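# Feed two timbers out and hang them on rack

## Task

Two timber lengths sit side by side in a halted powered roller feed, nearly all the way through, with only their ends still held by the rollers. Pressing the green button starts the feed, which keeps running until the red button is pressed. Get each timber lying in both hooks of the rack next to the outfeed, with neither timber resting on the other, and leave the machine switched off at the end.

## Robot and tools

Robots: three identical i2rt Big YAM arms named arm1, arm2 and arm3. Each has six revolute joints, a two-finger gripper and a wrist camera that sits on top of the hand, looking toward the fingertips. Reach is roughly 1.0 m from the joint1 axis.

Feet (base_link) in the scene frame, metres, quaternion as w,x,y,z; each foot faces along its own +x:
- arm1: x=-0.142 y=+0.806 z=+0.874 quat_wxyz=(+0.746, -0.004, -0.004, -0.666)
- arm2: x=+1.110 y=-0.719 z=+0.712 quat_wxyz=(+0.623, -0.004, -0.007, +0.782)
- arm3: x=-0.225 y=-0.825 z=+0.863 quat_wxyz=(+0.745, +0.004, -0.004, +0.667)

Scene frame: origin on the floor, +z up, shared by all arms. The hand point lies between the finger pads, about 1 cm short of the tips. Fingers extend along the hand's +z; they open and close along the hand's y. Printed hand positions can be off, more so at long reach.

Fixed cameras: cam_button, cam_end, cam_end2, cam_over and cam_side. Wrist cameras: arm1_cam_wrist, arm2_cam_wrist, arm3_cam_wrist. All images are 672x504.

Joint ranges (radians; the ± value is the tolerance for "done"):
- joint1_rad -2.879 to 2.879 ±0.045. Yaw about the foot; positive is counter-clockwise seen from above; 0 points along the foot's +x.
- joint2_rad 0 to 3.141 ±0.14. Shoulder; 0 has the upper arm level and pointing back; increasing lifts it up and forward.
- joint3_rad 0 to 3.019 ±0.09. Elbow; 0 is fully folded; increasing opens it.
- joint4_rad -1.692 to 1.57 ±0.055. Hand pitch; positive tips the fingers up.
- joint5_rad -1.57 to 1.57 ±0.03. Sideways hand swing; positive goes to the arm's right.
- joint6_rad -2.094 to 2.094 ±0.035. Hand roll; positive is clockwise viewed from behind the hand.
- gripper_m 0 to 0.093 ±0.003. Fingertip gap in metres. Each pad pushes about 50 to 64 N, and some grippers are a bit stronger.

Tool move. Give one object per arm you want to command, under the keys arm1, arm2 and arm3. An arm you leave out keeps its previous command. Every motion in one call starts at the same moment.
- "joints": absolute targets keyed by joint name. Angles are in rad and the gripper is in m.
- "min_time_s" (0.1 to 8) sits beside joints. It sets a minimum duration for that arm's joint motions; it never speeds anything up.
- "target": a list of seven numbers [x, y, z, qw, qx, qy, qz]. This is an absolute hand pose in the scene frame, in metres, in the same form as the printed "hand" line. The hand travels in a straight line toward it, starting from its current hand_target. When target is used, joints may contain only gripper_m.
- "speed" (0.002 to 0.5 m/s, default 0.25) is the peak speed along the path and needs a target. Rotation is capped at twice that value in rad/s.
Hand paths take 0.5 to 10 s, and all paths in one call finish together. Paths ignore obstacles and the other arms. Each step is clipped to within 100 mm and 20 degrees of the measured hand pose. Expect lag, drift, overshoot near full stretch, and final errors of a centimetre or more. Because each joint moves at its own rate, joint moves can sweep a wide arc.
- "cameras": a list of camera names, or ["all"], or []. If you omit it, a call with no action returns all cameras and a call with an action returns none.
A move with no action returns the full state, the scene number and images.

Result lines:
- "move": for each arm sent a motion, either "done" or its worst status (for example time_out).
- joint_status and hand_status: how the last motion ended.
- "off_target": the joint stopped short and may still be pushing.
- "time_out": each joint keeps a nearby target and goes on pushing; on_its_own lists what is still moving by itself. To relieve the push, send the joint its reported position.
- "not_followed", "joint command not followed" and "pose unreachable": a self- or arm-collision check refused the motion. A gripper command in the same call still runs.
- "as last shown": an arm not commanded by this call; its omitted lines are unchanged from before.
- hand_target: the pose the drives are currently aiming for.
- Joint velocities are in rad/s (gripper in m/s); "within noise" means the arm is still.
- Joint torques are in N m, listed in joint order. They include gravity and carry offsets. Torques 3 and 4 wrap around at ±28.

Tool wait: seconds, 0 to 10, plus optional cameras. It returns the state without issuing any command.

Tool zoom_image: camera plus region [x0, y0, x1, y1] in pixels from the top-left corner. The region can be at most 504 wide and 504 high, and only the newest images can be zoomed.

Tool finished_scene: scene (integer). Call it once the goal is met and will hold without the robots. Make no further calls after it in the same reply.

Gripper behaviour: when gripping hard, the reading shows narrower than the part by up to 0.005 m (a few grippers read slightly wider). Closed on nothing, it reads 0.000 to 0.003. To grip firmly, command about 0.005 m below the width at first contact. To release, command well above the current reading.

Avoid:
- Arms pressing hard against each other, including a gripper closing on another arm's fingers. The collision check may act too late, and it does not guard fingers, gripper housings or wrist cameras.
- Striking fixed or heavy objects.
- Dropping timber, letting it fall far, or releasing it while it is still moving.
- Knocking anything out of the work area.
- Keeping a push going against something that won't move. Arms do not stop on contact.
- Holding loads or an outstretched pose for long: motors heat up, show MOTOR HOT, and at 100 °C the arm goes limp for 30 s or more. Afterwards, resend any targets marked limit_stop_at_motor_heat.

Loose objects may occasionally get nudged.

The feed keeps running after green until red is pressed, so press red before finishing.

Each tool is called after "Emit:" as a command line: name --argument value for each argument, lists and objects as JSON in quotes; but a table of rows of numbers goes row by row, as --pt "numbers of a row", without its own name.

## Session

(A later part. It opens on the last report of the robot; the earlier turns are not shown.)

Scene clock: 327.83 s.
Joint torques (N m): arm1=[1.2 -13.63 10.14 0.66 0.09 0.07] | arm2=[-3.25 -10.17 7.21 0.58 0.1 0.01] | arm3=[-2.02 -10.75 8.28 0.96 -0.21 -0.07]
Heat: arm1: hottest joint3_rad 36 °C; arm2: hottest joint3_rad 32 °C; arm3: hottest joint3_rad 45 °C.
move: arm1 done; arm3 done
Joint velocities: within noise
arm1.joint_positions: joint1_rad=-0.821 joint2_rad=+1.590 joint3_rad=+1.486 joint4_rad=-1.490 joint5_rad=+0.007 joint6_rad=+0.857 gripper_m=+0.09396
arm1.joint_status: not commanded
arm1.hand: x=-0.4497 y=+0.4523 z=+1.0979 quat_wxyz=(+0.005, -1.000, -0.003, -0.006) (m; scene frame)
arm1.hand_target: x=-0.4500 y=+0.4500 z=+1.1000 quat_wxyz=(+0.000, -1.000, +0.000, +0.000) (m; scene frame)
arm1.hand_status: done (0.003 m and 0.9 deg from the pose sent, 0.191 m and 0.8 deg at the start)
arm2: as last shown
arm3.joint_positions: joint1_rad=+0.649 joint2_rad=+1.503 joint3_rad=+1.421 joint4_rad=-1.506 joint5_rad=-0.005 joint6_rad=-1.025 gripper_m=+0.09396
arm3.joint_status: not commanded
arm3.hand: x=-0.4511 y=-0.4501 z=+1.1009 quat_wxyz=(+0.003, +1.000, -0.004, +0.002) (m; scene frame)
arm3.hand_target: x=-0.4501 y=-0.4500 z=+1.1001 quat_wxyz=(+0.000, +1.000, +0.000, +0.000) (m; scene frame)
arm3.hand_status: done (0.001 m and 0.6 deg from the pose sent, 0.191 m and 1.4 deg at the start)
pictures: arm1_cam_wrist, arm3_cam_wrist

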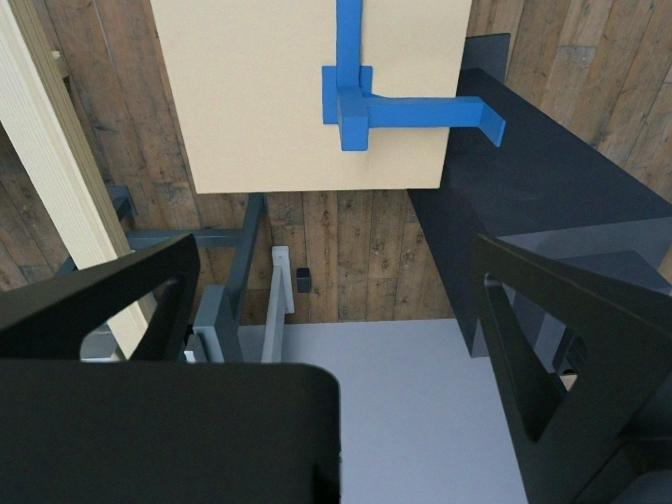

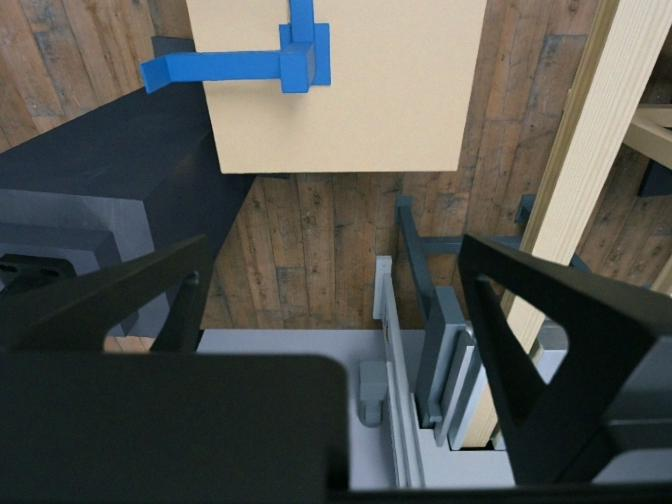

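Emit:
move --arm1 '{"target":[-0.08,0.10,0.88,0,1,0,0]}' --arm3 '{"target":[-0.08,-0.11,0.88,0,1,0,0]}' --arm2 '{"target":[0.97,-0.36,0.90,0,0.7071,-0.7071,0]}' --cameras '["arm1_cam_wrist","arm3_cam_wrist","arm2_cam_wrist","cam_button"]'

Scene clock: 383.90 s.
Joint torques (N m): arm1=[-0.03 -21.3 12.34 -0.23 0.02 0.05] | arm2=[-3.25 -9.29 7.12 0.64 0.07 0.01] | arm3=[-1.73 -21.25 8.44 0.57 -0.18 0.05]
Heat: arm1: hottest joint3_rad 32 °C; arm2: hottest joint3_rad 31 °C; arm3: hottest joint3_rad 38 °C.
move: arm1 off_target; arm2 done; arm3 not_followed
Joint velocities: within noise
arm1.joint_positions: joint1_rad=-0.021 joint2_rad=+2.353 joint3_rad=+2.063 joint4_rad=-1.309 joint5_rad=+0.001 joint6_rad=+1.648 gripper_m=+0.09396
arm1.joint_status: not commanded
arm1.hand: x=-0.0786 y=+0.1132 z=+0.8762 quat_wxyz=(+0.008, -1.000, -0.007, +0.001) (m; scene frame)
arm1.hand_target: x=-0.0794 y=+0.1061 z=+0.8784 quat_wxyz=(+0.003, -1.000, -0.003, +0.000) (m; scene frame)
arm1.hand_status: off_target (0.014 m and 1.2 deg from the pose sent, 0.555 m and 0.9 deg at the start)
arm2.joint_positions: joint1_rad=+0.146 joint2_rad=+1.358 joint3_rad=+1.168 joint4_rad=-1.376 joint5_rad=-0.016 joint6_rad=+0.372 gripper_m=+0.00050
arm2.joint_status: not commanded
arm2.hand: x=+0.9659 y=-0.3626 z=+0.9072 quat_wxyz=(-0.001, +0.707, -0.707, -0.003) (m; scene frame)
arm2.hand_target: x=+0.9700 y=-0.3601 z=+0.9001 quat_wxyz=(+0.000, +0.707, -0.707, +0.000) (m; scene frame)
arm2.hand_status: done (0.009 m and 0.3 deg from the pose sent, 0.110 m and 1.0 deg at the start)
arm3.joint_positions: joint1_rad=-0.092 joint2_rad=+2.412 joint3_rad=+2.197 joint4_rad=-1.387 joint5_rad=+0.002 joint6_rad=-1.757 gripper_m=+0.09396
arm3.joint_status: not commanded
arm3.on_its_own: joint1_rad is held at -0.092, not at its first target +0.646; joint2_rad is held at +2.412, not at its first target +1.497; joint3_rad is held at +2.194, not at its first target +1.413; joint4_rad is held at -1.385, not at its first target -1.496; joint6_rad is held at -1.757, not at its first target -1.035
arm3.hand: x=-0.0803 y=-0.1249 z=+0.8743 quat_wxyz=(+0.009, +1.000, -0.008, -0.002) (m; scene frame)
arm3.hand_target: x=-0.0804 y=-0.1253 z=+0.8732 quat_wxyz=(+0.010, +1.000, -0.008, -0.002) (m; scene frame)
arm3.hand_status: not_followed (0.016 m and 1.4 deg from the pose sent, 0.550 m and 0.6 deg at the start)
pictures: arm1_cam_wrist, arm2_cam_wrist, arm3_cam_wrist, cam_button
led back after a hold (arm1 arm): the arm was led back toward your command in small steps, so it may still be short of it.
pose unreachable (arm1 arm): on one or more control steps of this call this arm could not follow its commanded pose, so it was not sent that pose on those steps. It may still have moved: this result reports where it is.
cause: moving toward the commanded pose would bring a part of the arm too close to another arm (this arm's wrist (the part past joint 4) and the arm3 arm's wrist (the part past joint 4), along the way the arms are being sent, or toward where that arm still pushes).
pose unreachable (arm3 arm): on one or more control steps of this call this arm could not follow its commanded pose, so it was not sent that pose on those steps. On the call's last step it was still not sent that pose. It may still have moved: this result reports where it is.
cause: moving toward the commanded pose would bring a part of the arm too close to another arm (this arm's wrist (the part past joint 4) and the arm1 arm's wrist (the part past joint 4), along the way the arms are being sent, or toward where that arm still pushes).

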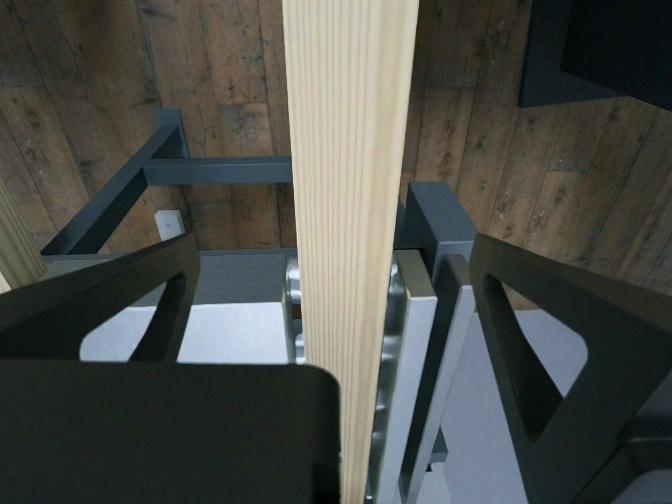

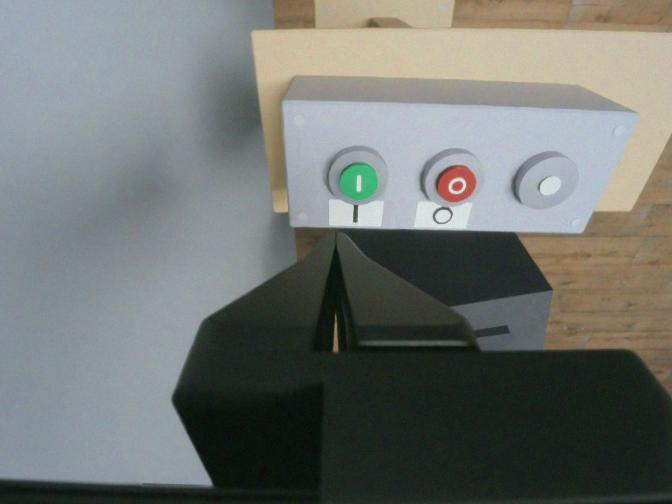

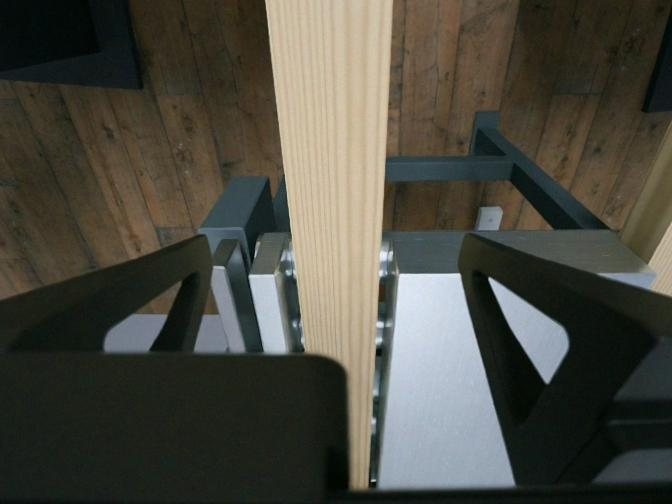

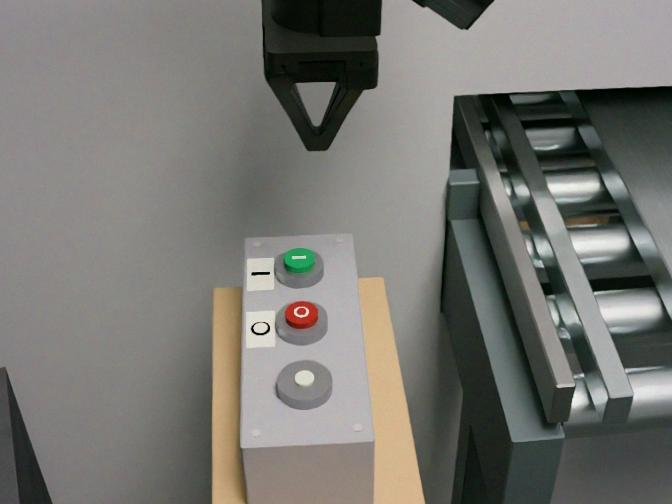

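Emit:
move --arm1 '{"target":[-0.03,0.115,0.84,0,1,0,0]}' --arm3 '{"target":[-0.09,-0.117,0.84,0,1,0,0]}' --arm2 '{"target":[0.981,-0.371,0.845,0,0.7071,-0.7071,0]}' --cameras '["arm1_cam_wrist","arm3_cam_wrist","arm2_cam_wrist"]'

Emit:
zoom_image --camera "arm1_cam_wrist" --region '[180, 0, 500, 320]'

Emit:
zoom_image --camera "arm3_cam_wrist" --region '[180, 0, 500, 320]'

Scene clock: 420.40 s.
Joint torques (N m): arm1=[-0.03 -21.01 10.07 0.59 -0.02 0.04] | arm2=[-3.25 -9 6.76 0.64 0.07 0.01] | arm3=[-0.97 -18.67 8.16 0.95 -0.16 0.03]
Heat: arm1: hottest joint3_rad 34 °C; arm2: hottest joint3_rad 29 °C; arm3: hottest joint3_rad 37 °C.
move: arm1 off_target; arm2 done; arm3 off_target
Joint velocities: within noise
arm1.joint_positions: joint1_rad=+0.054 joint2_rad=+2.365 joint3_rad=+2.027 joint4_rad=-1.236 joint5_rad=+0.001 joint6_rad=+1.723 gripper_m=+0.09396
arm1.joint_status: not commanded
arm1.hand: x=-0.0264 y=+0.1163 z=+0.8553 quat_wxyz=(-0.005, -1.000, -0.007, +0.000) (m; scene frame)
arm1.hand_target: x=-0.0301 y=+0.1153 z=+0.8403 quat_wxyz=(+0.000, -1.000, +0.000, +0.000) (m; scene frame)
arm1.hand_status: off_target (0.016 m and 1.0 deg from the pose sent, 0.061 m and 1.2 deg at the start)
arm2.joint_positions: joint1_rad=+0.132 joint2_rad=+1.364 joint3_rad=+1.022 joint4_rad=-1.225 joint5_rad=-0.016 joint6_rad=+0.357 gripper_m=+0.00050
arm2.joint_status: not commanded
arm2.hand: x=+0.9767 y=-0.3726 z=+0.8514 quat_wxyz=(+0.000, +0.707, -0.707, -0.002) (m; scene frame)
arm2.hand_target: x=+0.9811 y=-0.3712 z=+0.8451 quat_wxyz=(+0.000, +0.707, -0.707, +0.000) (m; scene frame)
arm2.hand_status: done (0.008 m and 0.3 deg from the pose sent, 0.064 m and 0.3 deg at the start)
arm3.joint_positions: joint1_rad=-0.086 joint2_rad=+2.414 joint3_rad=+2.171 joint4_rad=-1.314 joint5_rad=+0.002 joint6_rad=-1.757 gripper_m=+0.09396
arm3.joint_status: not commanded
arm3.hand: x=-0.0826 y=-0.1151 z=+0.8633 quat_wxyz=(-0.013, +1.000, -0.005, +0.002) (m; scene frame)
arm3.hand_target: x=-0.0899 y=-0.1177 z=+0.8403 quat_wxyz=(+0.000, +1.000, +0.000, +0.000) (m; scene frame)
arm3.hand_status: off_target (0.025 m and 1.6 deg from the pose sent, 0.037 m and 1.4 deg at the start)
pictures: arm1_cam_wrist, arm2_cam_wrist, arm3_cam_wrist

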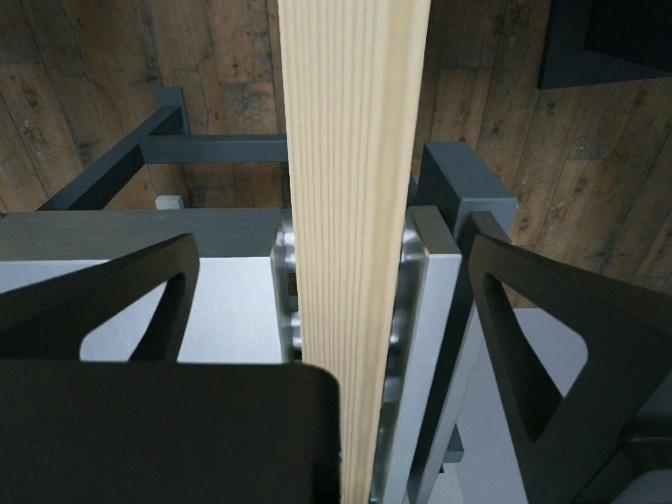

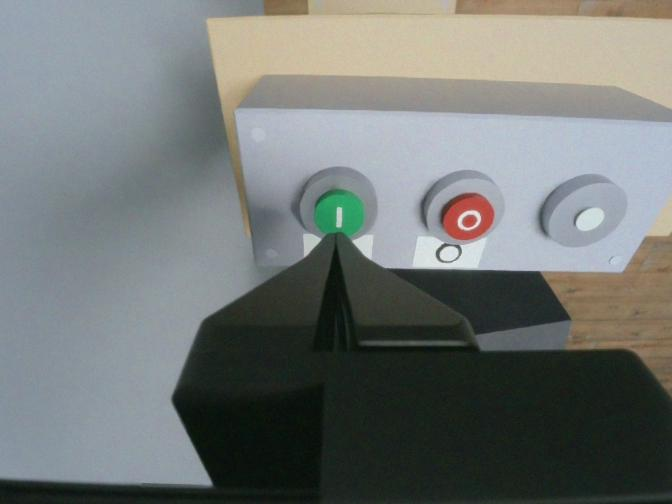

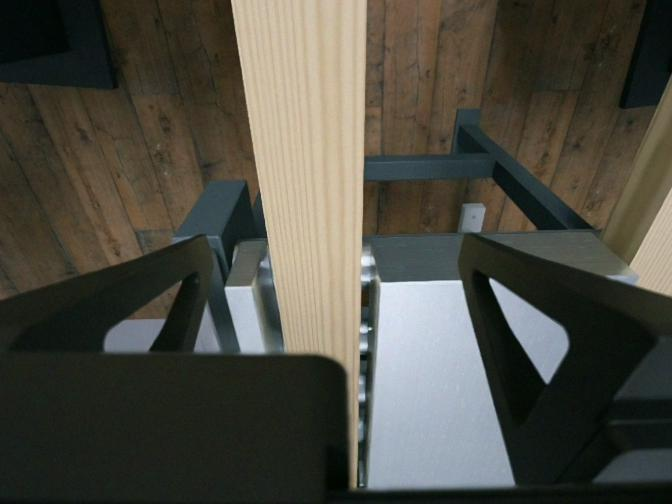

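Scaled by 1.575 from the camera's 672x504 image, which has a finer 960x720 frame.

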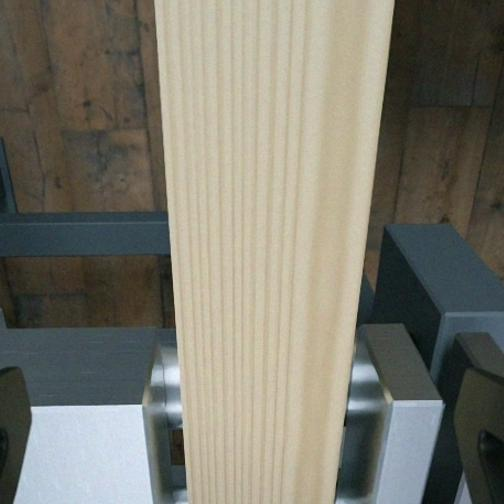

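Scaled by 1.575 from the camera's 672x504 image, which has a finer 960x720 frame.

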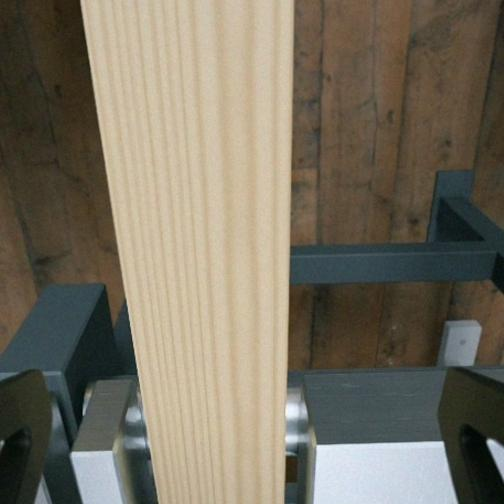

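Emit:
move --arm1 '{"target":[-0.055,0.123,0.78,0,1,0,0]}' --arm3 '{"target":[-0.127,-0.129,0.78,0,1,0,0]}'

Emit:
move --arm1 '{"target":[-0.055,0.123,0.73,0,1,0,0],"speed":0.1}' --arm3 '{"target":[-0.127,-0.129,0.725,0,1,0,0],"speed":0.1}' --cameras '["arm1_cam_wrist","arm3_cam_wrist","cam_side","cam_end","cam_end2"]'

Scene clock: 451.37 s.
Joint torques (N m): arm1=[0.38 -20.95 9.8 0.53 -0.02 -0.06] | arm2=[-3.19 -9 6.78 0.64 0.07 0.01] | arm3=[-2.08 -19.08 8.08 0.94 -0.19 0.15]
Heat: arm1: hottest joint2_rad 33 °C; arm2: hottest joint3_rad 29 °C; arm3: hottest joint3_rad 37 °C.
move: arm1 done; arm3 off_target
Joint velocities: within noise
arm1.joint_positions: joint1_rad=+0.016 joint2_rad=+2.417 joint3_rad=+1.934 joint4_rad=-1.103 joint5_rad=+0.001 joint6_rad=+1.706 gripper_m=+0.09396
arm1.joint_status: not commanded
arm1.hand: x=-0.0541 y=+0.1263 z=+0.7872 quat_wxyz=(+0.002, -1.000, +0.003, +0.001) (m; scene frame)
arm1.hand_target: x=-0.0551 y=+0.1232 z=+0.7799 quat_wxyz=(+0.000, -1.000, +0.000, +0.000) (m; scene frame)
arm1.hand_status: done (0.008 m and 0.4 deg from the pose sent, 0.081 m and 1.0 deg at the start)
arm2: as last shown
arm3.joint_positions: joint1_rad=-0.025 joint2_rad=+2.434 joint3_rad=+2.023 joint4_rad=-1.159 joint5_rad=+0.002 joint6_rad=-1.720 gripper_m=+0.09396
arm3.joint_status: not commanded
arm3.hand: x=-0.1285 y=-0.1265 z=+0.7956 quat_wxyz=(-0.007, +1.000, +0.006, +0.001) (m; scene frame)
arm3.hand_target: x=-0.1270 y=-0.1294 z=+0.7802 quat_wxyz=(+0.000, +1.000, +0.000, +0.000) (m; scene frame)
arm3.hand_status: off_target (0.016 m and 1.1 deg from the pose sent, 0.095 m and 1.6 deg at the start)
pictures: none

Scene clock: 452.60 s.
Joint torques (N m): arm1=[0.09 -21.07 9.36 0.58 -0.01 -0.08] | arm2=[-3.19 -9 6.78 0.64 0.07 0.01] | arm3=[-2.08 -19.02 8.01 0.95 -0.19 0.14]
Heat: arm1: hottest joint2_rad 33 °C; arm2: hottest joint3_rad 29 °C; arm3: hottest joint3_rad 37 °C.
move: arm1 done; arm3 off_target
Joint velocities: within noise
arm1.joint_positions: joint1_rad=+0.016 joint2_rad=+2.488 joint3_rad=+1.934 joint4_rad=-1.029 joint5_rad=+0.001 joint6_rad=+1.706 gripper_m=+0.09396
arm1.joint_status: not commanded
arm1.hand: x=-0.0540 y=+0.1252 z=+0.7393 quat_wxyz=(+0.001, -1.000, +0.003, +0.001) (m; scene frame)
arm1.hand_target: x=-0.0551 y=+0.1233 z=+0.7300 quat_wxyz=(+0.000, -1.000, +0.000, +0.000) (m; scene frame)
arm1.hand_status: done (0.010 m and 0.4 deg from the pose sent, 0.057 m and 0.4 deg at the start)
arm2: as last shown
arm3.joint_positions: joint1_rad=-0.025 joint2_rad=+2.514 joint3_rad=+2.013 joint4_rad=-1.077 joint5_rad=+0.002 joint6_rad=-1.719 gripper_m=+0.09396
arm3.joint_status: not commanded
arm3.hand: x=-0.1288 y=-0.1284 z=+0.7376 quat_wxyz=(-0.003, +1.000, +0.006, +0.001) (m; scene frame)
arm3.hand_target: x=-0.1270 y=-0.1293 z=+0.7252 quat_wxyz=(+0.000, +1.000, +0.000, +0.000) (m; scene frame)
arm3.hand_status: off_target (0.013 m and 0.8 deg from the pose sent, 0.071 m and 1.1 deg at the start)
pictures: arm1_cam_wrist, arm3_cam_wrist, cam_end, cam_end2, cam_side

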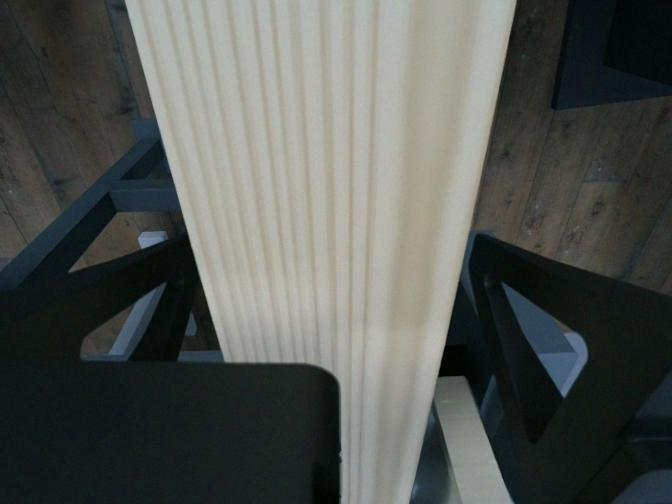

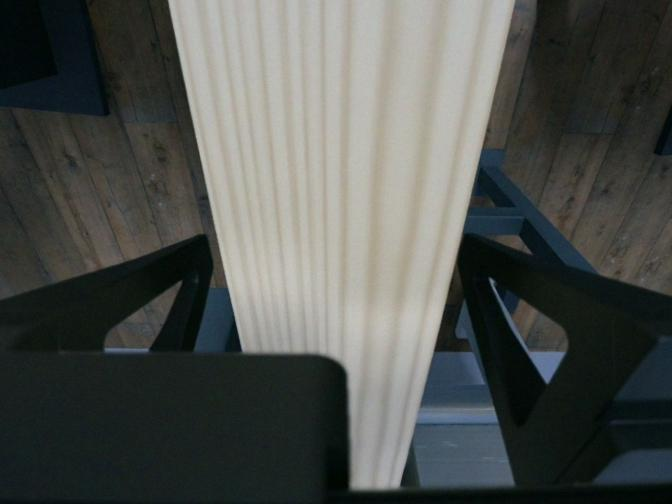

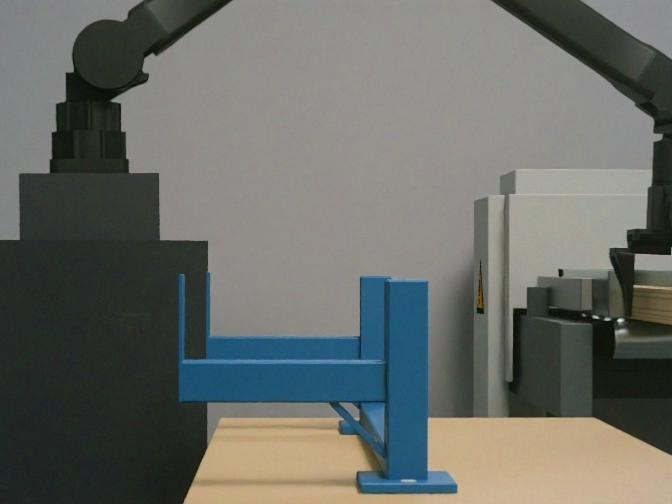

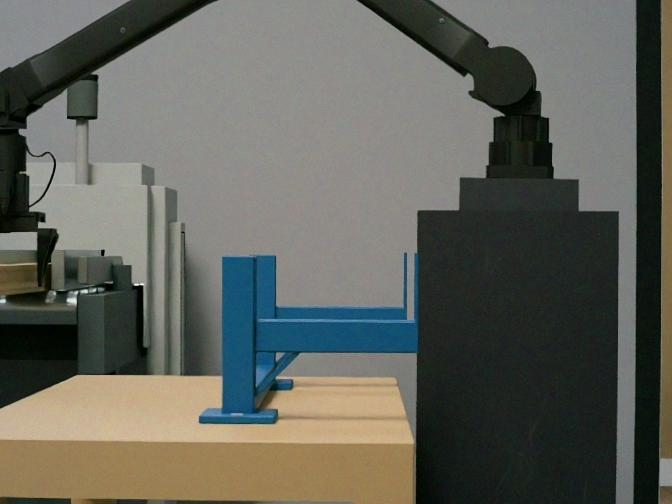

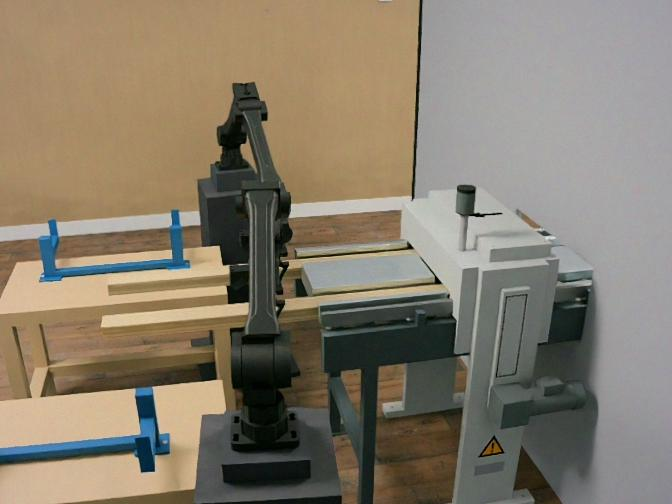

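Emit:
move --arm1 '{"joints":{"gripper_m":0.05}}' --arm3 '{"joints":{"gripper_m":0.05}}' --cameras '["arm1_cam_wrist","arm3_cam_wrist"]'

Scene clock: 460.37 s.
Joint torques (N m): arm1=[0.21 -21.25 9.55 0.42 -0.05 -0.04] | arm2=[-3.25 -9 6.79 0.64 0.07 0.01] | arm3=[-2.02 -19.08 8.23 0.81 -0.2 0.13]
Heat: arm1: hottest joint2_rad 32 °C; arm2: hottest joint3_rad 29 °C; arm3: hottest joint3_rad 37 °C.
move: arm1 off_target; arm3 off_target
Joint velocities: within noise
arm1.joint_positions: joint1_rad=+0.016 joint2_rad=+2.488 joint3_rad=+1.934 joint4_rad=-1.025 joint5_rad=+0.002 joint6_rad=+1.700 gripper_m=+0.06197
arm1.joint_status: gripper_m off_target (ended at +0.06200, target +0.05000)
arm1.hand: x=-0.0540 y=+0.1241 z=+0.7393 quat_wxyz=(-0.002, -1.000, +0.000, +0.001) (m; scene frame)
arm1.hand_target: x=-0.0551 y=+0.1233 z=+0.7300 quat_wxyz=(+0.000, -1.000, +0.000, +0.000) (m; scene frame)
arm1.hand_status: not commanded
arm2: as last shown
arm3.joint_positions: joint1_rad=-0.025 joint2_rad=+2.514 joint3_rad=+2.013 joint4_rad=-1.073 joint5_rad=+0.002 joint6_rad=-1.718 gripper_m=+0.06366
arm3.joint_status: gripper_m off_target (ended at +0.06368, target +0.05000)
arm3.hand: x=-0.1287 y=-0.1276 z=+0.7376 quat_wxyz=(-0.004, +1.000, +0.006, +0.001) (m; scene frame)
arm3.hand_target: x=-0.1270 y=-0.1293 z=+0.7252 quat_wxyz=(+0.000, +1.000, +0.000, +0.000) (m; scene frame)
arm3.hand_status: not commanded
pictures: arm1_cam_wrist, arm3_cam_wrist

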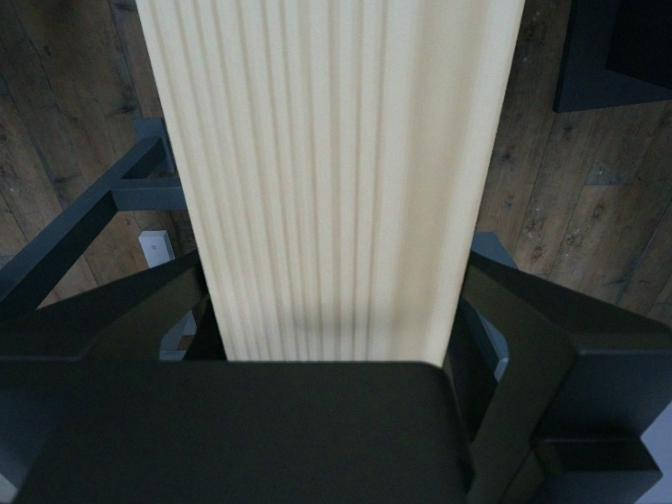

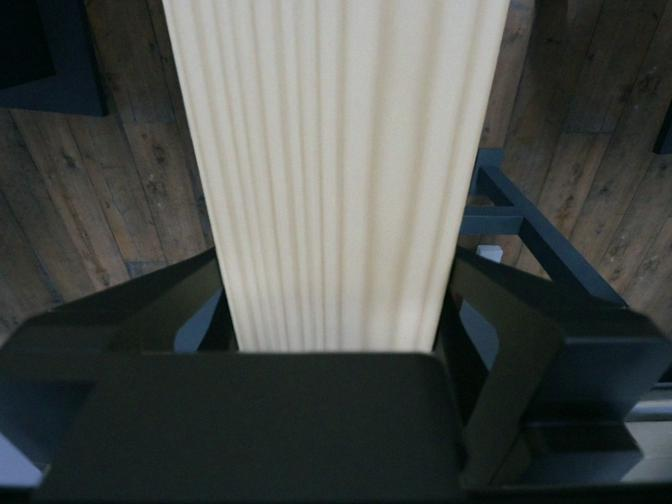

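Emit:
move --arm2 '{"target":[0.981,-0.372,0.802,0,0.7071,-0.7071,0],"speed":0.15}' --cameras '["cam_button","cam_over","cam_side"]'

Emit:
move --arm2 '{"target":[0.981,-0.372,0.85,0,0.7071,-0.7071,0],"speed":0.15}' --arm1 '{"target":[-0.075,0.123,0.73,0,1,0,0],"speed":0.15}' --arm3 '{"target":[-0.147,-0.129,0.725,0,1,0,0],"speed":0.15}'

Emit:
move --arm2 '{"target":[1.04,-0.372,0.85,0,0.7071,-0.7071,0],"speed":0.15}' --arm1 '{"target":[-0.095,0.123,0.73,0,1,0,0],"speed":0.15}' --arm3 '{"target":[-0.167,-0.129,0.725,0,1,0,0],"speed":0.15}' --cameras '["cam_button","cam_over","cam_side"]'

Emit:
move --arm2 '{"target":[1.04,-0.372,0.802,0,0.7071,-0.7071,0],"speed":0.15}' --arm1 '{"target":[-0.115,0.123,0.73,0,1,0,0],"speed":0.15}' --arm3 '{"target":[-0.187,-0.129,0.725,0,1,0,0],"speed":0.15}' --cameras '["cam_button","cam_over","cam_side","arm1_cam_wrist","arm3_cam_wrist"]'

Emit:
move --arm2 '{"target":[1.04,-0.372,0.85,0,0.7071,-0.7071,0],"speed":0.15}' --cameras '["cam_button","cam_over","cam_side"]'

Scene clock: 490.00 s.
Joint torques (N m): arm1=[5.19 -22.36 9.57 0.32 -0.83 0.55] | arm2=[-3.02 -8.06 5.7 1.05 0.07 0.04] | arm3=[-7 -20.48 8.13 0.73 0.6 -0.41]
Heat: arm1: hottest joint2_rad 30 °C; arm2: hottest joint3_rad 29 °C; arm3: hottest joint3_rad 37 °C.
move: arm2 off_target
Joint velocities: within noise
arm1.joint_positions: joint1_rad=-0.041 joint2_rad=+2.503 joint3_rad=+1.932 joint4_rad=-1.024 joint5_rad=+0.024 joint6_rad=+1.637 gripper_m=+0.06200
arm1.joint_status: not commanded
arm1.hand: x=-0.0971 y=+0.1244 z=+0.7294 quat_wxyz=(+0.005, -1.000, -0.003, +0.012) (m; scene frame)
arm1.hand_target: x=-0.0550 y=+0.1233 z=+0.7301 quat_wxyz=(+0.000, -1.000, +0.000, +0.000) (m; scene frame)
arm1.hand_status: not commanded
arm2.joint_positions: joint1_rad=+0.132 joint2_rad=+1.395 joint3_rad=+0.957 joint4_rad=-1.114 joint5_rad=-0.016 joint6_rad=+0.357 gripper_m=+0.00050
arm2.joint_status: not commanded
arm2.hand: x=+0.9765 y=-0.3707 z=+0.8175 quat_wxyz=(-0.003, +0.707, -0.707, -0.009) (m; scene frame)
arm2.hand_target: x=+0.9811 y=-0.3726 z=+0.8025 quat_wxyz=(+0.000, +0.707, -0.707, +0.000) (m; scene frame)
arm2.hand_status: off_target (0.016 m and 1.1 deg from the pose sent, 0.050 m and 0.3 deg at the start)
arm3.joint_positions: joint1_rad=+0.033 joint2_rad=+2.534 joint3_rad=+2.013 joint4_rad=-1.072 joint5_rad=-0.021 joint6_rad=-1.666 gripper_m=+0.06366
arm3.joint_status: not commanded
arm3.hand: x=-0.1741 y=-0.1278 z=+0.7240 quat_wxyz=(+0.004, +1.000, +0.009, -0.011) (m; scene frame)
arm3.hand_target: x=-0.1272 y=-0.1292 z=+0.7253 quat_wxyz=(+0.000, +1.000, +0.000, +0.000) (m; scene frame)
arm3.hand_status: not commanded
pictures: cam_button, cam_over, cam_side

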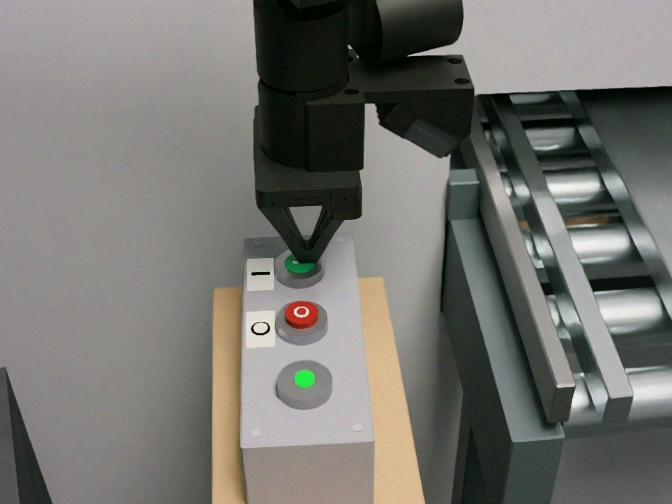

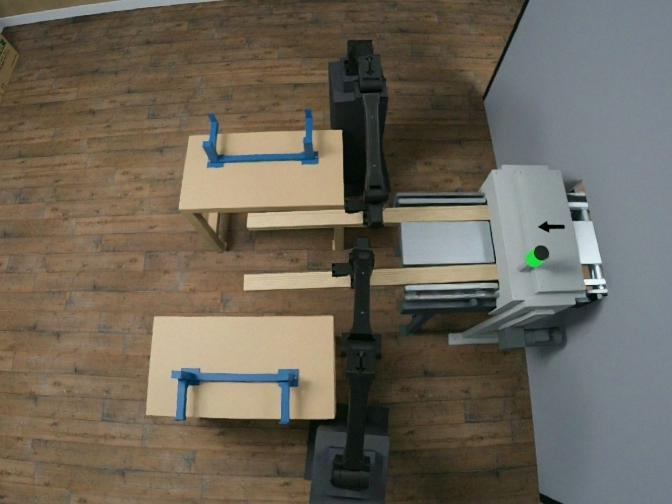

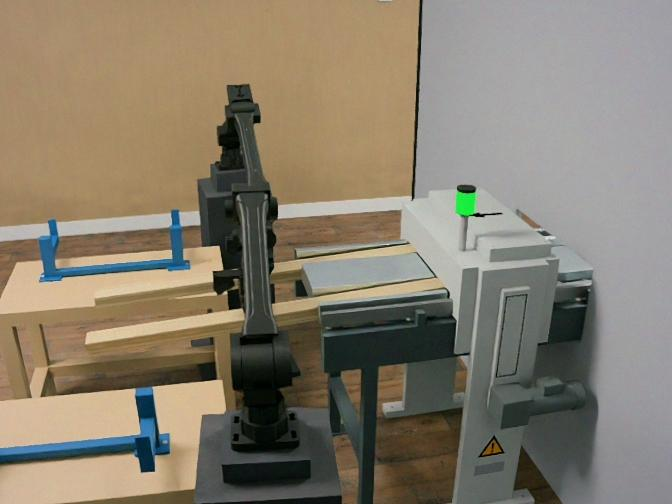

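Scene clock: 491.13 s.
Joint torques (N m): arm1=[2.9 -22.95 8.61 0.38 -0.73 0.3] | arm2=[-3.14 -10.52 11.41 -0.31 0.1 0.03] | arm3=[-4.66 -21.01 7.32 0.66 0.54 -0.14]
Heat: arm1: hottest joint2_rad 30 °C; arm2: hottest joint3_rad 29 °C; arm3: hottest joint3_rad 37 °C.
move: arm1 off_target; arm2 off_target; arm3 off_target
Joint velocities: within noise
arm1.joint_positions: joint1_rad=-0.043 joint2_rad=+2.503 joint3_rad=+1.930 joint4_rad=-1.020 joint5_rad=+0.021 joint6_rad=+1.635 gripper_m=+0.06200
arm1.joint_status: not commanded
arm1.hand: x=-0.0982 y=+0.1242 z=+0.7288 quat_wxyz=(+0.004, -1.000, -0.003, +0.011) (m; scene frame)
arm1.hand_target: x=-0.0752 y=+0.1234 z=+0.7301 quat_wxyz=(+0.000, -1.000, +0.000, +0.000) (m; scene frame)
arm1.hand_status: off_target (0.023 m and 1.4 deg from the pose sent, 0.022 m and 1.5 deg at the start)
arm2.joint_positions: joint1_rad=+0.132 joint2_rad=+1.376 joint3_rad=+0.958 joint4_rad=-1.214 joint5_rad=-0.016 joint6_rad=+0.357 gripper_m=+0.00050
arm2.joint_status: not commanded
arm2.hand: x=+0.9849 y=-0.3935 z=+0.8247 quat_wxyz=(+0.013, +0.706, -0.707, +0.028) (m; scene frame)
arm2.hand_target: x=+0.9815 y=-0.3733 z=+0.8500 quat_wxyz=(+0.000, +0.707, -0.707, +0.000) (m; scene frame)
arm2.hand_status: off_target (0.033 m and 3.5 deg from the pose sent, 0.033 m and 1.1 deg at the start)
arm3.joint_positions: joint1_rad=+0.035 joint2_rad=+2.534 joint3_rad=+2.010 joint4_rad=-1.063 joint5_rad=-0.020 joint6_rad=-1.663 gripper_m=+0.06366
arm3.joint_status: not commanded
arm3.hand: x=-0.1748 y=-0.1270 z=+0.7230 quat_wxyz=(+0.001, +1.000, +0.008, -0.010) (m; scene frame)
arm3.hand_target: x=-0.1475 y=-0.1294 z=+0.7251 quat_wxyz=(+0.000, +1.000, +0.000, +0.000) (m; scene frame)
arm3.hand_status: off_target (0.028 m and 1.5 deg from the pose sent, 0.027 m and 1.7 deg at the start)
pictures: none

Scene clock: 492.73 s.
Joint torques (N m): arm1=[1.73 -26.81 9.37 -0.47 0.18 -0.19] | arm2=[-3.02 -9.82 8.88 -0.35 -0.05 0.01] | arm3=[-3.9 -23.24 8.54 0.44 -0.16 0.22]
Heat: arm1: hottest joint2_rad 31 °C; arm2: hottest joint3_rad 29 °C; arm3: hottest joint3_rad 37 °C.
move: arm1 off_target; arm2 off_target; arm3 off_target
Joint velocities: within noise
arm1.joint_positions: joint1_rad=-0.057 joint2_rad=+2.553 joint3_rad=+1.903 joint4_rad=-0.995 joint5_rad=-0.004 joint6_rad=+1.662 gripper_m=+0.06178
arm1.joint_status: not commanded
arm1.hand: x=-0.1047 y=+0.1447 z=+0.6877 quat_wxyz=(+0.031, -0.999, +0.018, +0.000) (m; scene frame)
arm1.hand_target: x=-0.0949 y=+0.1240 z=+0.7295 quat_wxyz=(+0.000, -1.000, +0.000, +0.000) (m; scene frame)
arm1.hand_status: off_target (0.049 m and 4.1 deg from the pose sent, 0.004 m and 1.3 deg at the start)
arm2.joint_positions: joint1_rad=-0.027 joint2_rad=+1.336 joint3_rad=+0.958 joint4_rad=-1.214 joint5_rad=-0.013 joint6_rad=+0.201 gripper_m=+0.00050
arm2.joint_status: not commanded
arm2.hand: x=+1.0384 y=-0.3775 z=+0.8387 quat_wxyz=(+0.004, +0.706, -0.708, +0.008) (m; scene frame)
arm2.hand_target: x=+1.0400 y=-0.3722 z=+0.8499 quat_wxyz=(+0.000, +0.707, -0.707, +0.000) (m; scene frame)
arm2.hand_status: off_target (0.013 m and 1.1 deg from the pose sent, 0.064 m and 3.5 deg at the start)
arm3.joint_positions: joint1_rad=+0.053 joint2_rad=+2.560 joint3_rad=+1.973 joint4_rad=-1.052 joint5_rad=+0.000 joint6_rad=-1.672 gripper_m=+0.06366
arm3.joint_status: not commanded
arm3.hand: x=-0.1852 y=-0.1472 z=+0.6938 quat_wxyz=(+0.028, +0.999, +0.022, -0.002) (m; scene frame)
arm3.hand_target: x=-0.1669 y=-0.1300 z=+0.7249 quat_wxyz=(+0.000, +1.000, +0.000, +0.000) (m; scene frame)
arm3.hand_status: off_target (0.040 m and 4.0 deg from the pose sent, 0.008 m and 1.5 deg at the start)
pictures: cam_button, cam_over, cam_side

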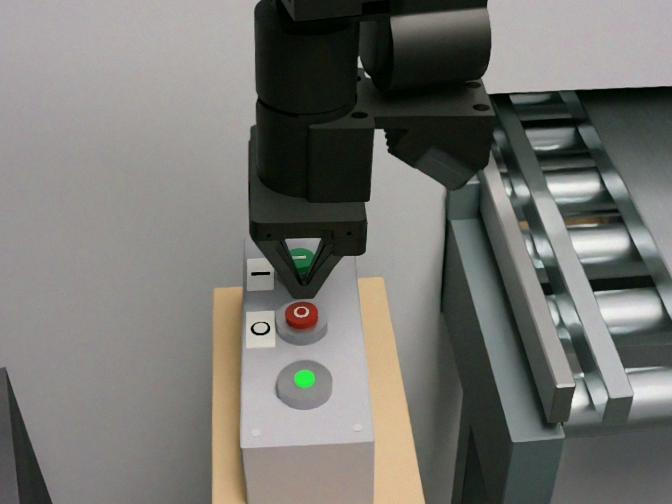

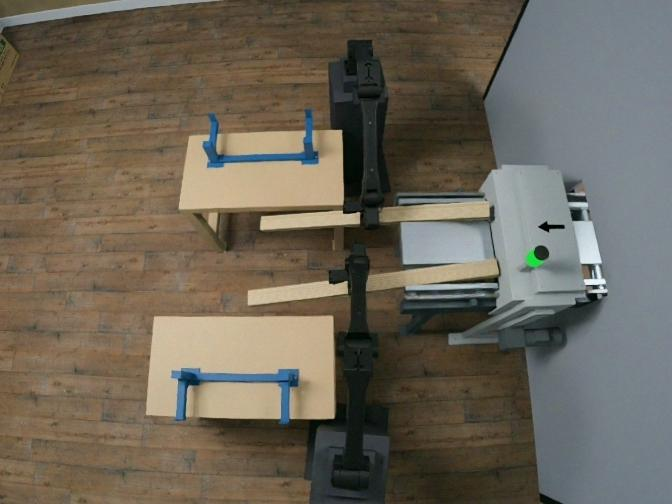

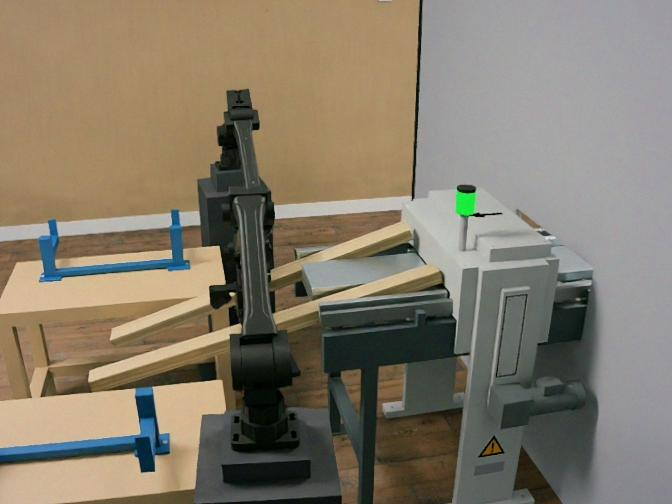

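Scene clock: 493.83 s.
Joint torques (N m): arm1=[-0.56 -26.93 9.02 -0.44 0.27 -0.43] | arm2=[-2.84 -7.24 5.74 1.14 -0.06 0.03] | arm3=[-2.2 -23.36 8.27 0.39 -0.23 0.39]
Heat: arm1: hottest joint2_rad 31 °C; arm2: hottest joint3_rad 29 °C; arm3: hottest joint3_rad 37 °C.
move: arm1 off_target; arm2 off_target; arm3 off_target
Joint velocities: within noise
arm1.joint_positions: joint1_rad=-0.062 joint2_rad=+2.553 joint3_rad=+1.902 joint4_rad=-0.993 joint5_rad=-0.004 joint6_rad=+1.660 gripper_m=+0.06178
arm1.joint_status: not commanded
arm1.hand: x=-0.1077 y=+0.1447 z=+0.6873 quat_wxyz=(+0.030, -0.999, +0.019, +0.000) (m; scene frame)
arm1.hand_target: x=-0.1150 y=+0.1239 z=+0.7294 quat_wxyz=(+0.000, -1.000, +0.000, +0.001) (m; scene frame)
arm1.hand_status: off_target (0.048 m and 4.1 deg from the pose sent, 0.049 m and 4.1 deg at the start)
arm2.joint_positions: joint1_rad=-0.027 joint2_rad=+1.355 joint3_rad=+0.915 joint4_rad=-1.117 joint5_rad=-0.013 joint6_rad=+0.201 gripper_m=+0.00050
arm2.joint_status: not commanded
arm2.hand: x=+1.0373 y=-0.3707 z=+0.8173 quat_wxyz=(-0.005, +0.706, -0.708, -0.007) (m; scene frame)
arm2.hand_target: x=+1.0400 y=-0.3726 z=+0.8025 quat_wxyz=(+0.000, +0.707, -0.707, +0.000) (m; scene frame)
arm2.hand_status: off_target (0.016 m and 1.0 deg from the pose sent, 0.037 m and 1.1 deg at the start)
arm3.joint_positions: joint1_rad=+0.062 joint2_rad=+2.560 joint3_rad=+1.971 joint4_rad=-1.046 joint5_rad=+0.001 joint6_rad=-1.660 gripper_m=+0.06366
arm3.joint_status: not commanded
arm3.hand: x=-0.1908 y=-0.1465 z=+0.6930 quat_wxyz=(+0.026, +0.999, +0.020, -0.001) (m; scene frame)
arm3.hand_target: x=-0.1869 y=-0.1296 z=+0.7248 quat_wxyz=(+0.000, +1.000, +0.000, +0.000) (m; scene frame)
arm3.hand_status: off_target (0.037 m and 3.8 deg from the pose sent, 0.036 m and 4.0 deg at the start)
pictures: arm1_cam_wrist, arm3_cam_wrist, cam_button, cam_over, cam_side

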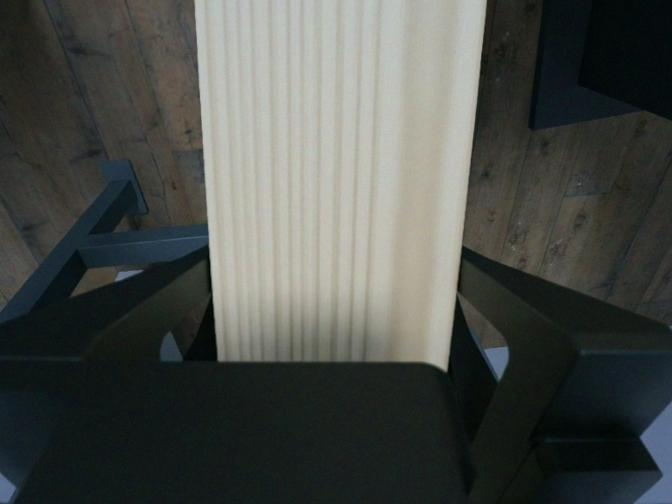

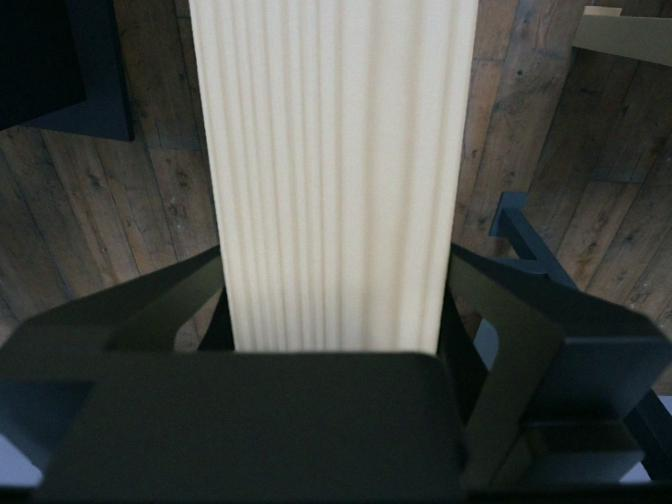

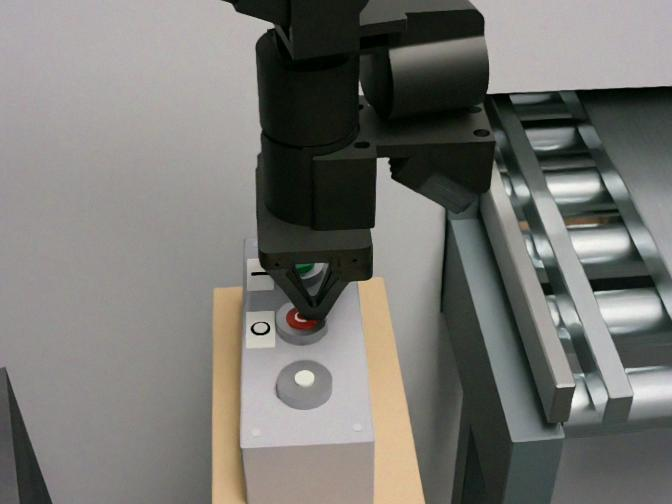

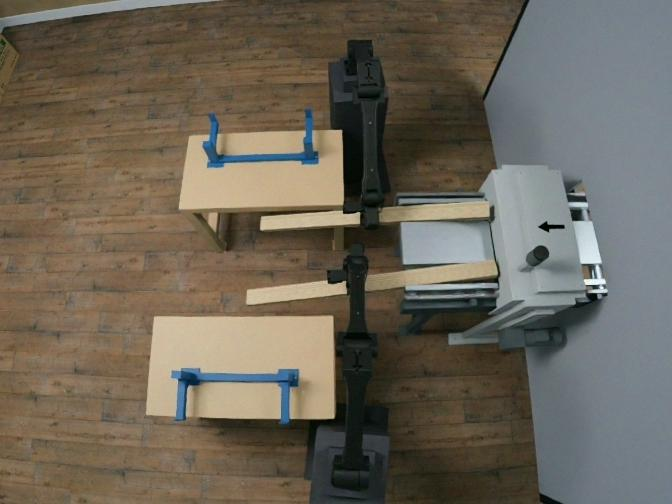

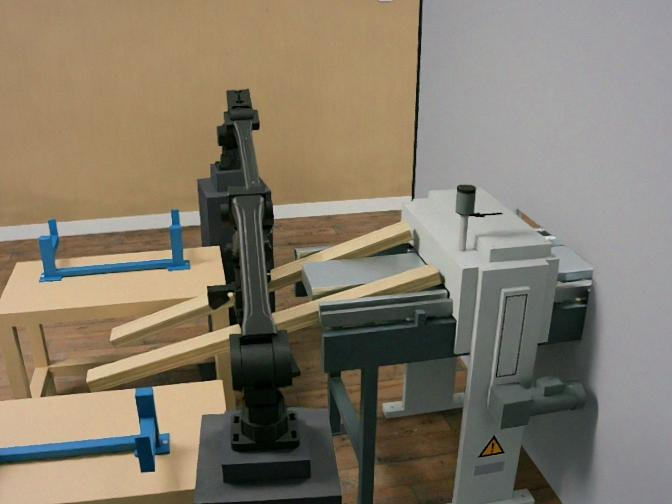

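Scene clock: 494.97 s.
Joint torques (N m): arm1=[-0.67 -27.11 9.02 -0.43 0.25 -0.43] | arm2=[-3.02 -9.76 11.49 -0.35 -0.02 0.02] | arm3=[-2.26 -23.36 8.28 0.38 -0.23 0.39]
Heat: arm1: hottest joint2_rad 32 °C; arm2: hottest joint3_rad 29 °C; arm3: hottest joint3_rad 37 °C.
move: arm2 off_target
Joint velocities: within noise
arm1, arm3: as last shown
arm2.joint_positions: joint1_rad=-0.027 joint2_rad=+1.336 joint3_rad=+0.917 joint4_rad=-1.217 joint5_rad=-0.013 joint6_rad=+0.201 gripper_m=+0.00050
arm2.joint_status: not commanded
arm2.hand: x=+1.0418 y=-0.3938 z=+0.8248 quat_wxyz=(+0.016, +0.705, -0.708, +0.026) (m; scene frame)
arm2.hand_target: x=+1.0402 y=-0.3733 z=+0.8500 quat_wxyz=(+0.000, +0.707, -0.707, +0.000) (m; scene frame)
arm2.hand_status: off_target (0.033 m and 3.5 deg from the pose sent, 0.033 m and 1.0 deg at the start)
pictures: cam_button, cam_over, cam_side

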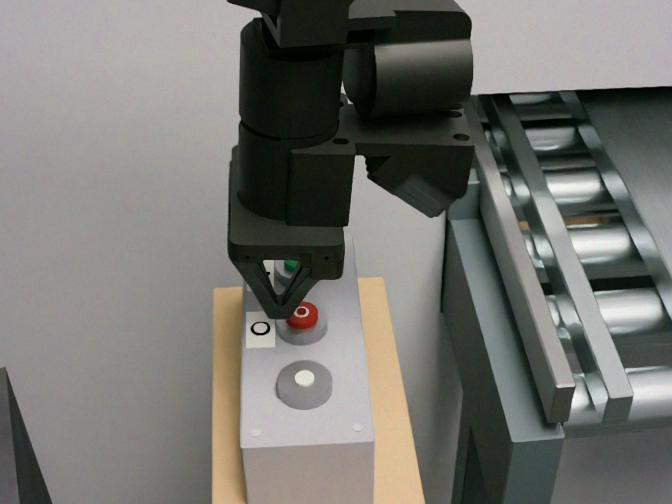

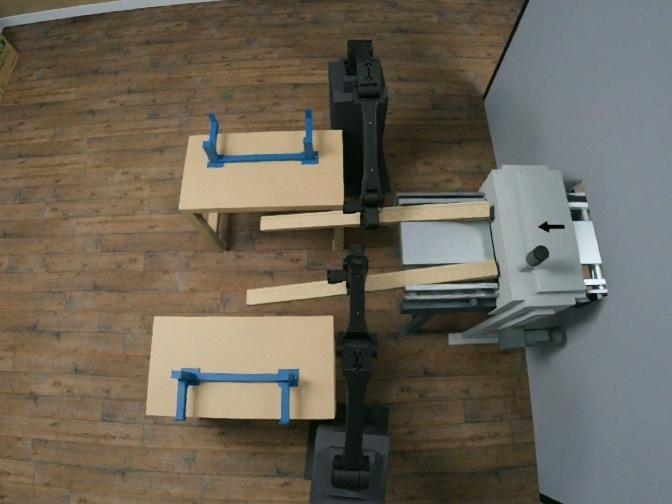

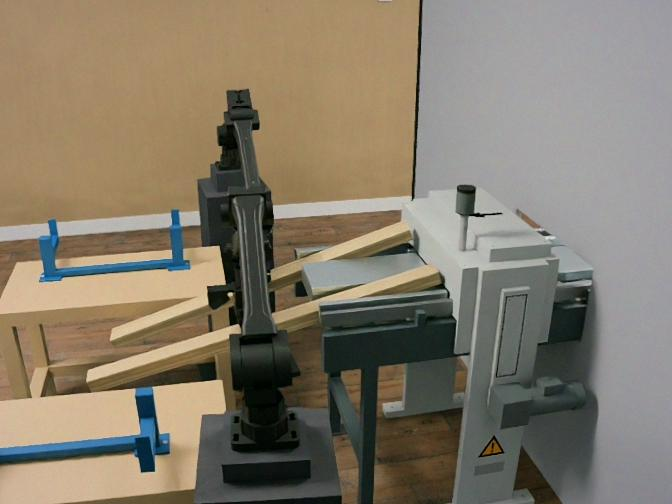

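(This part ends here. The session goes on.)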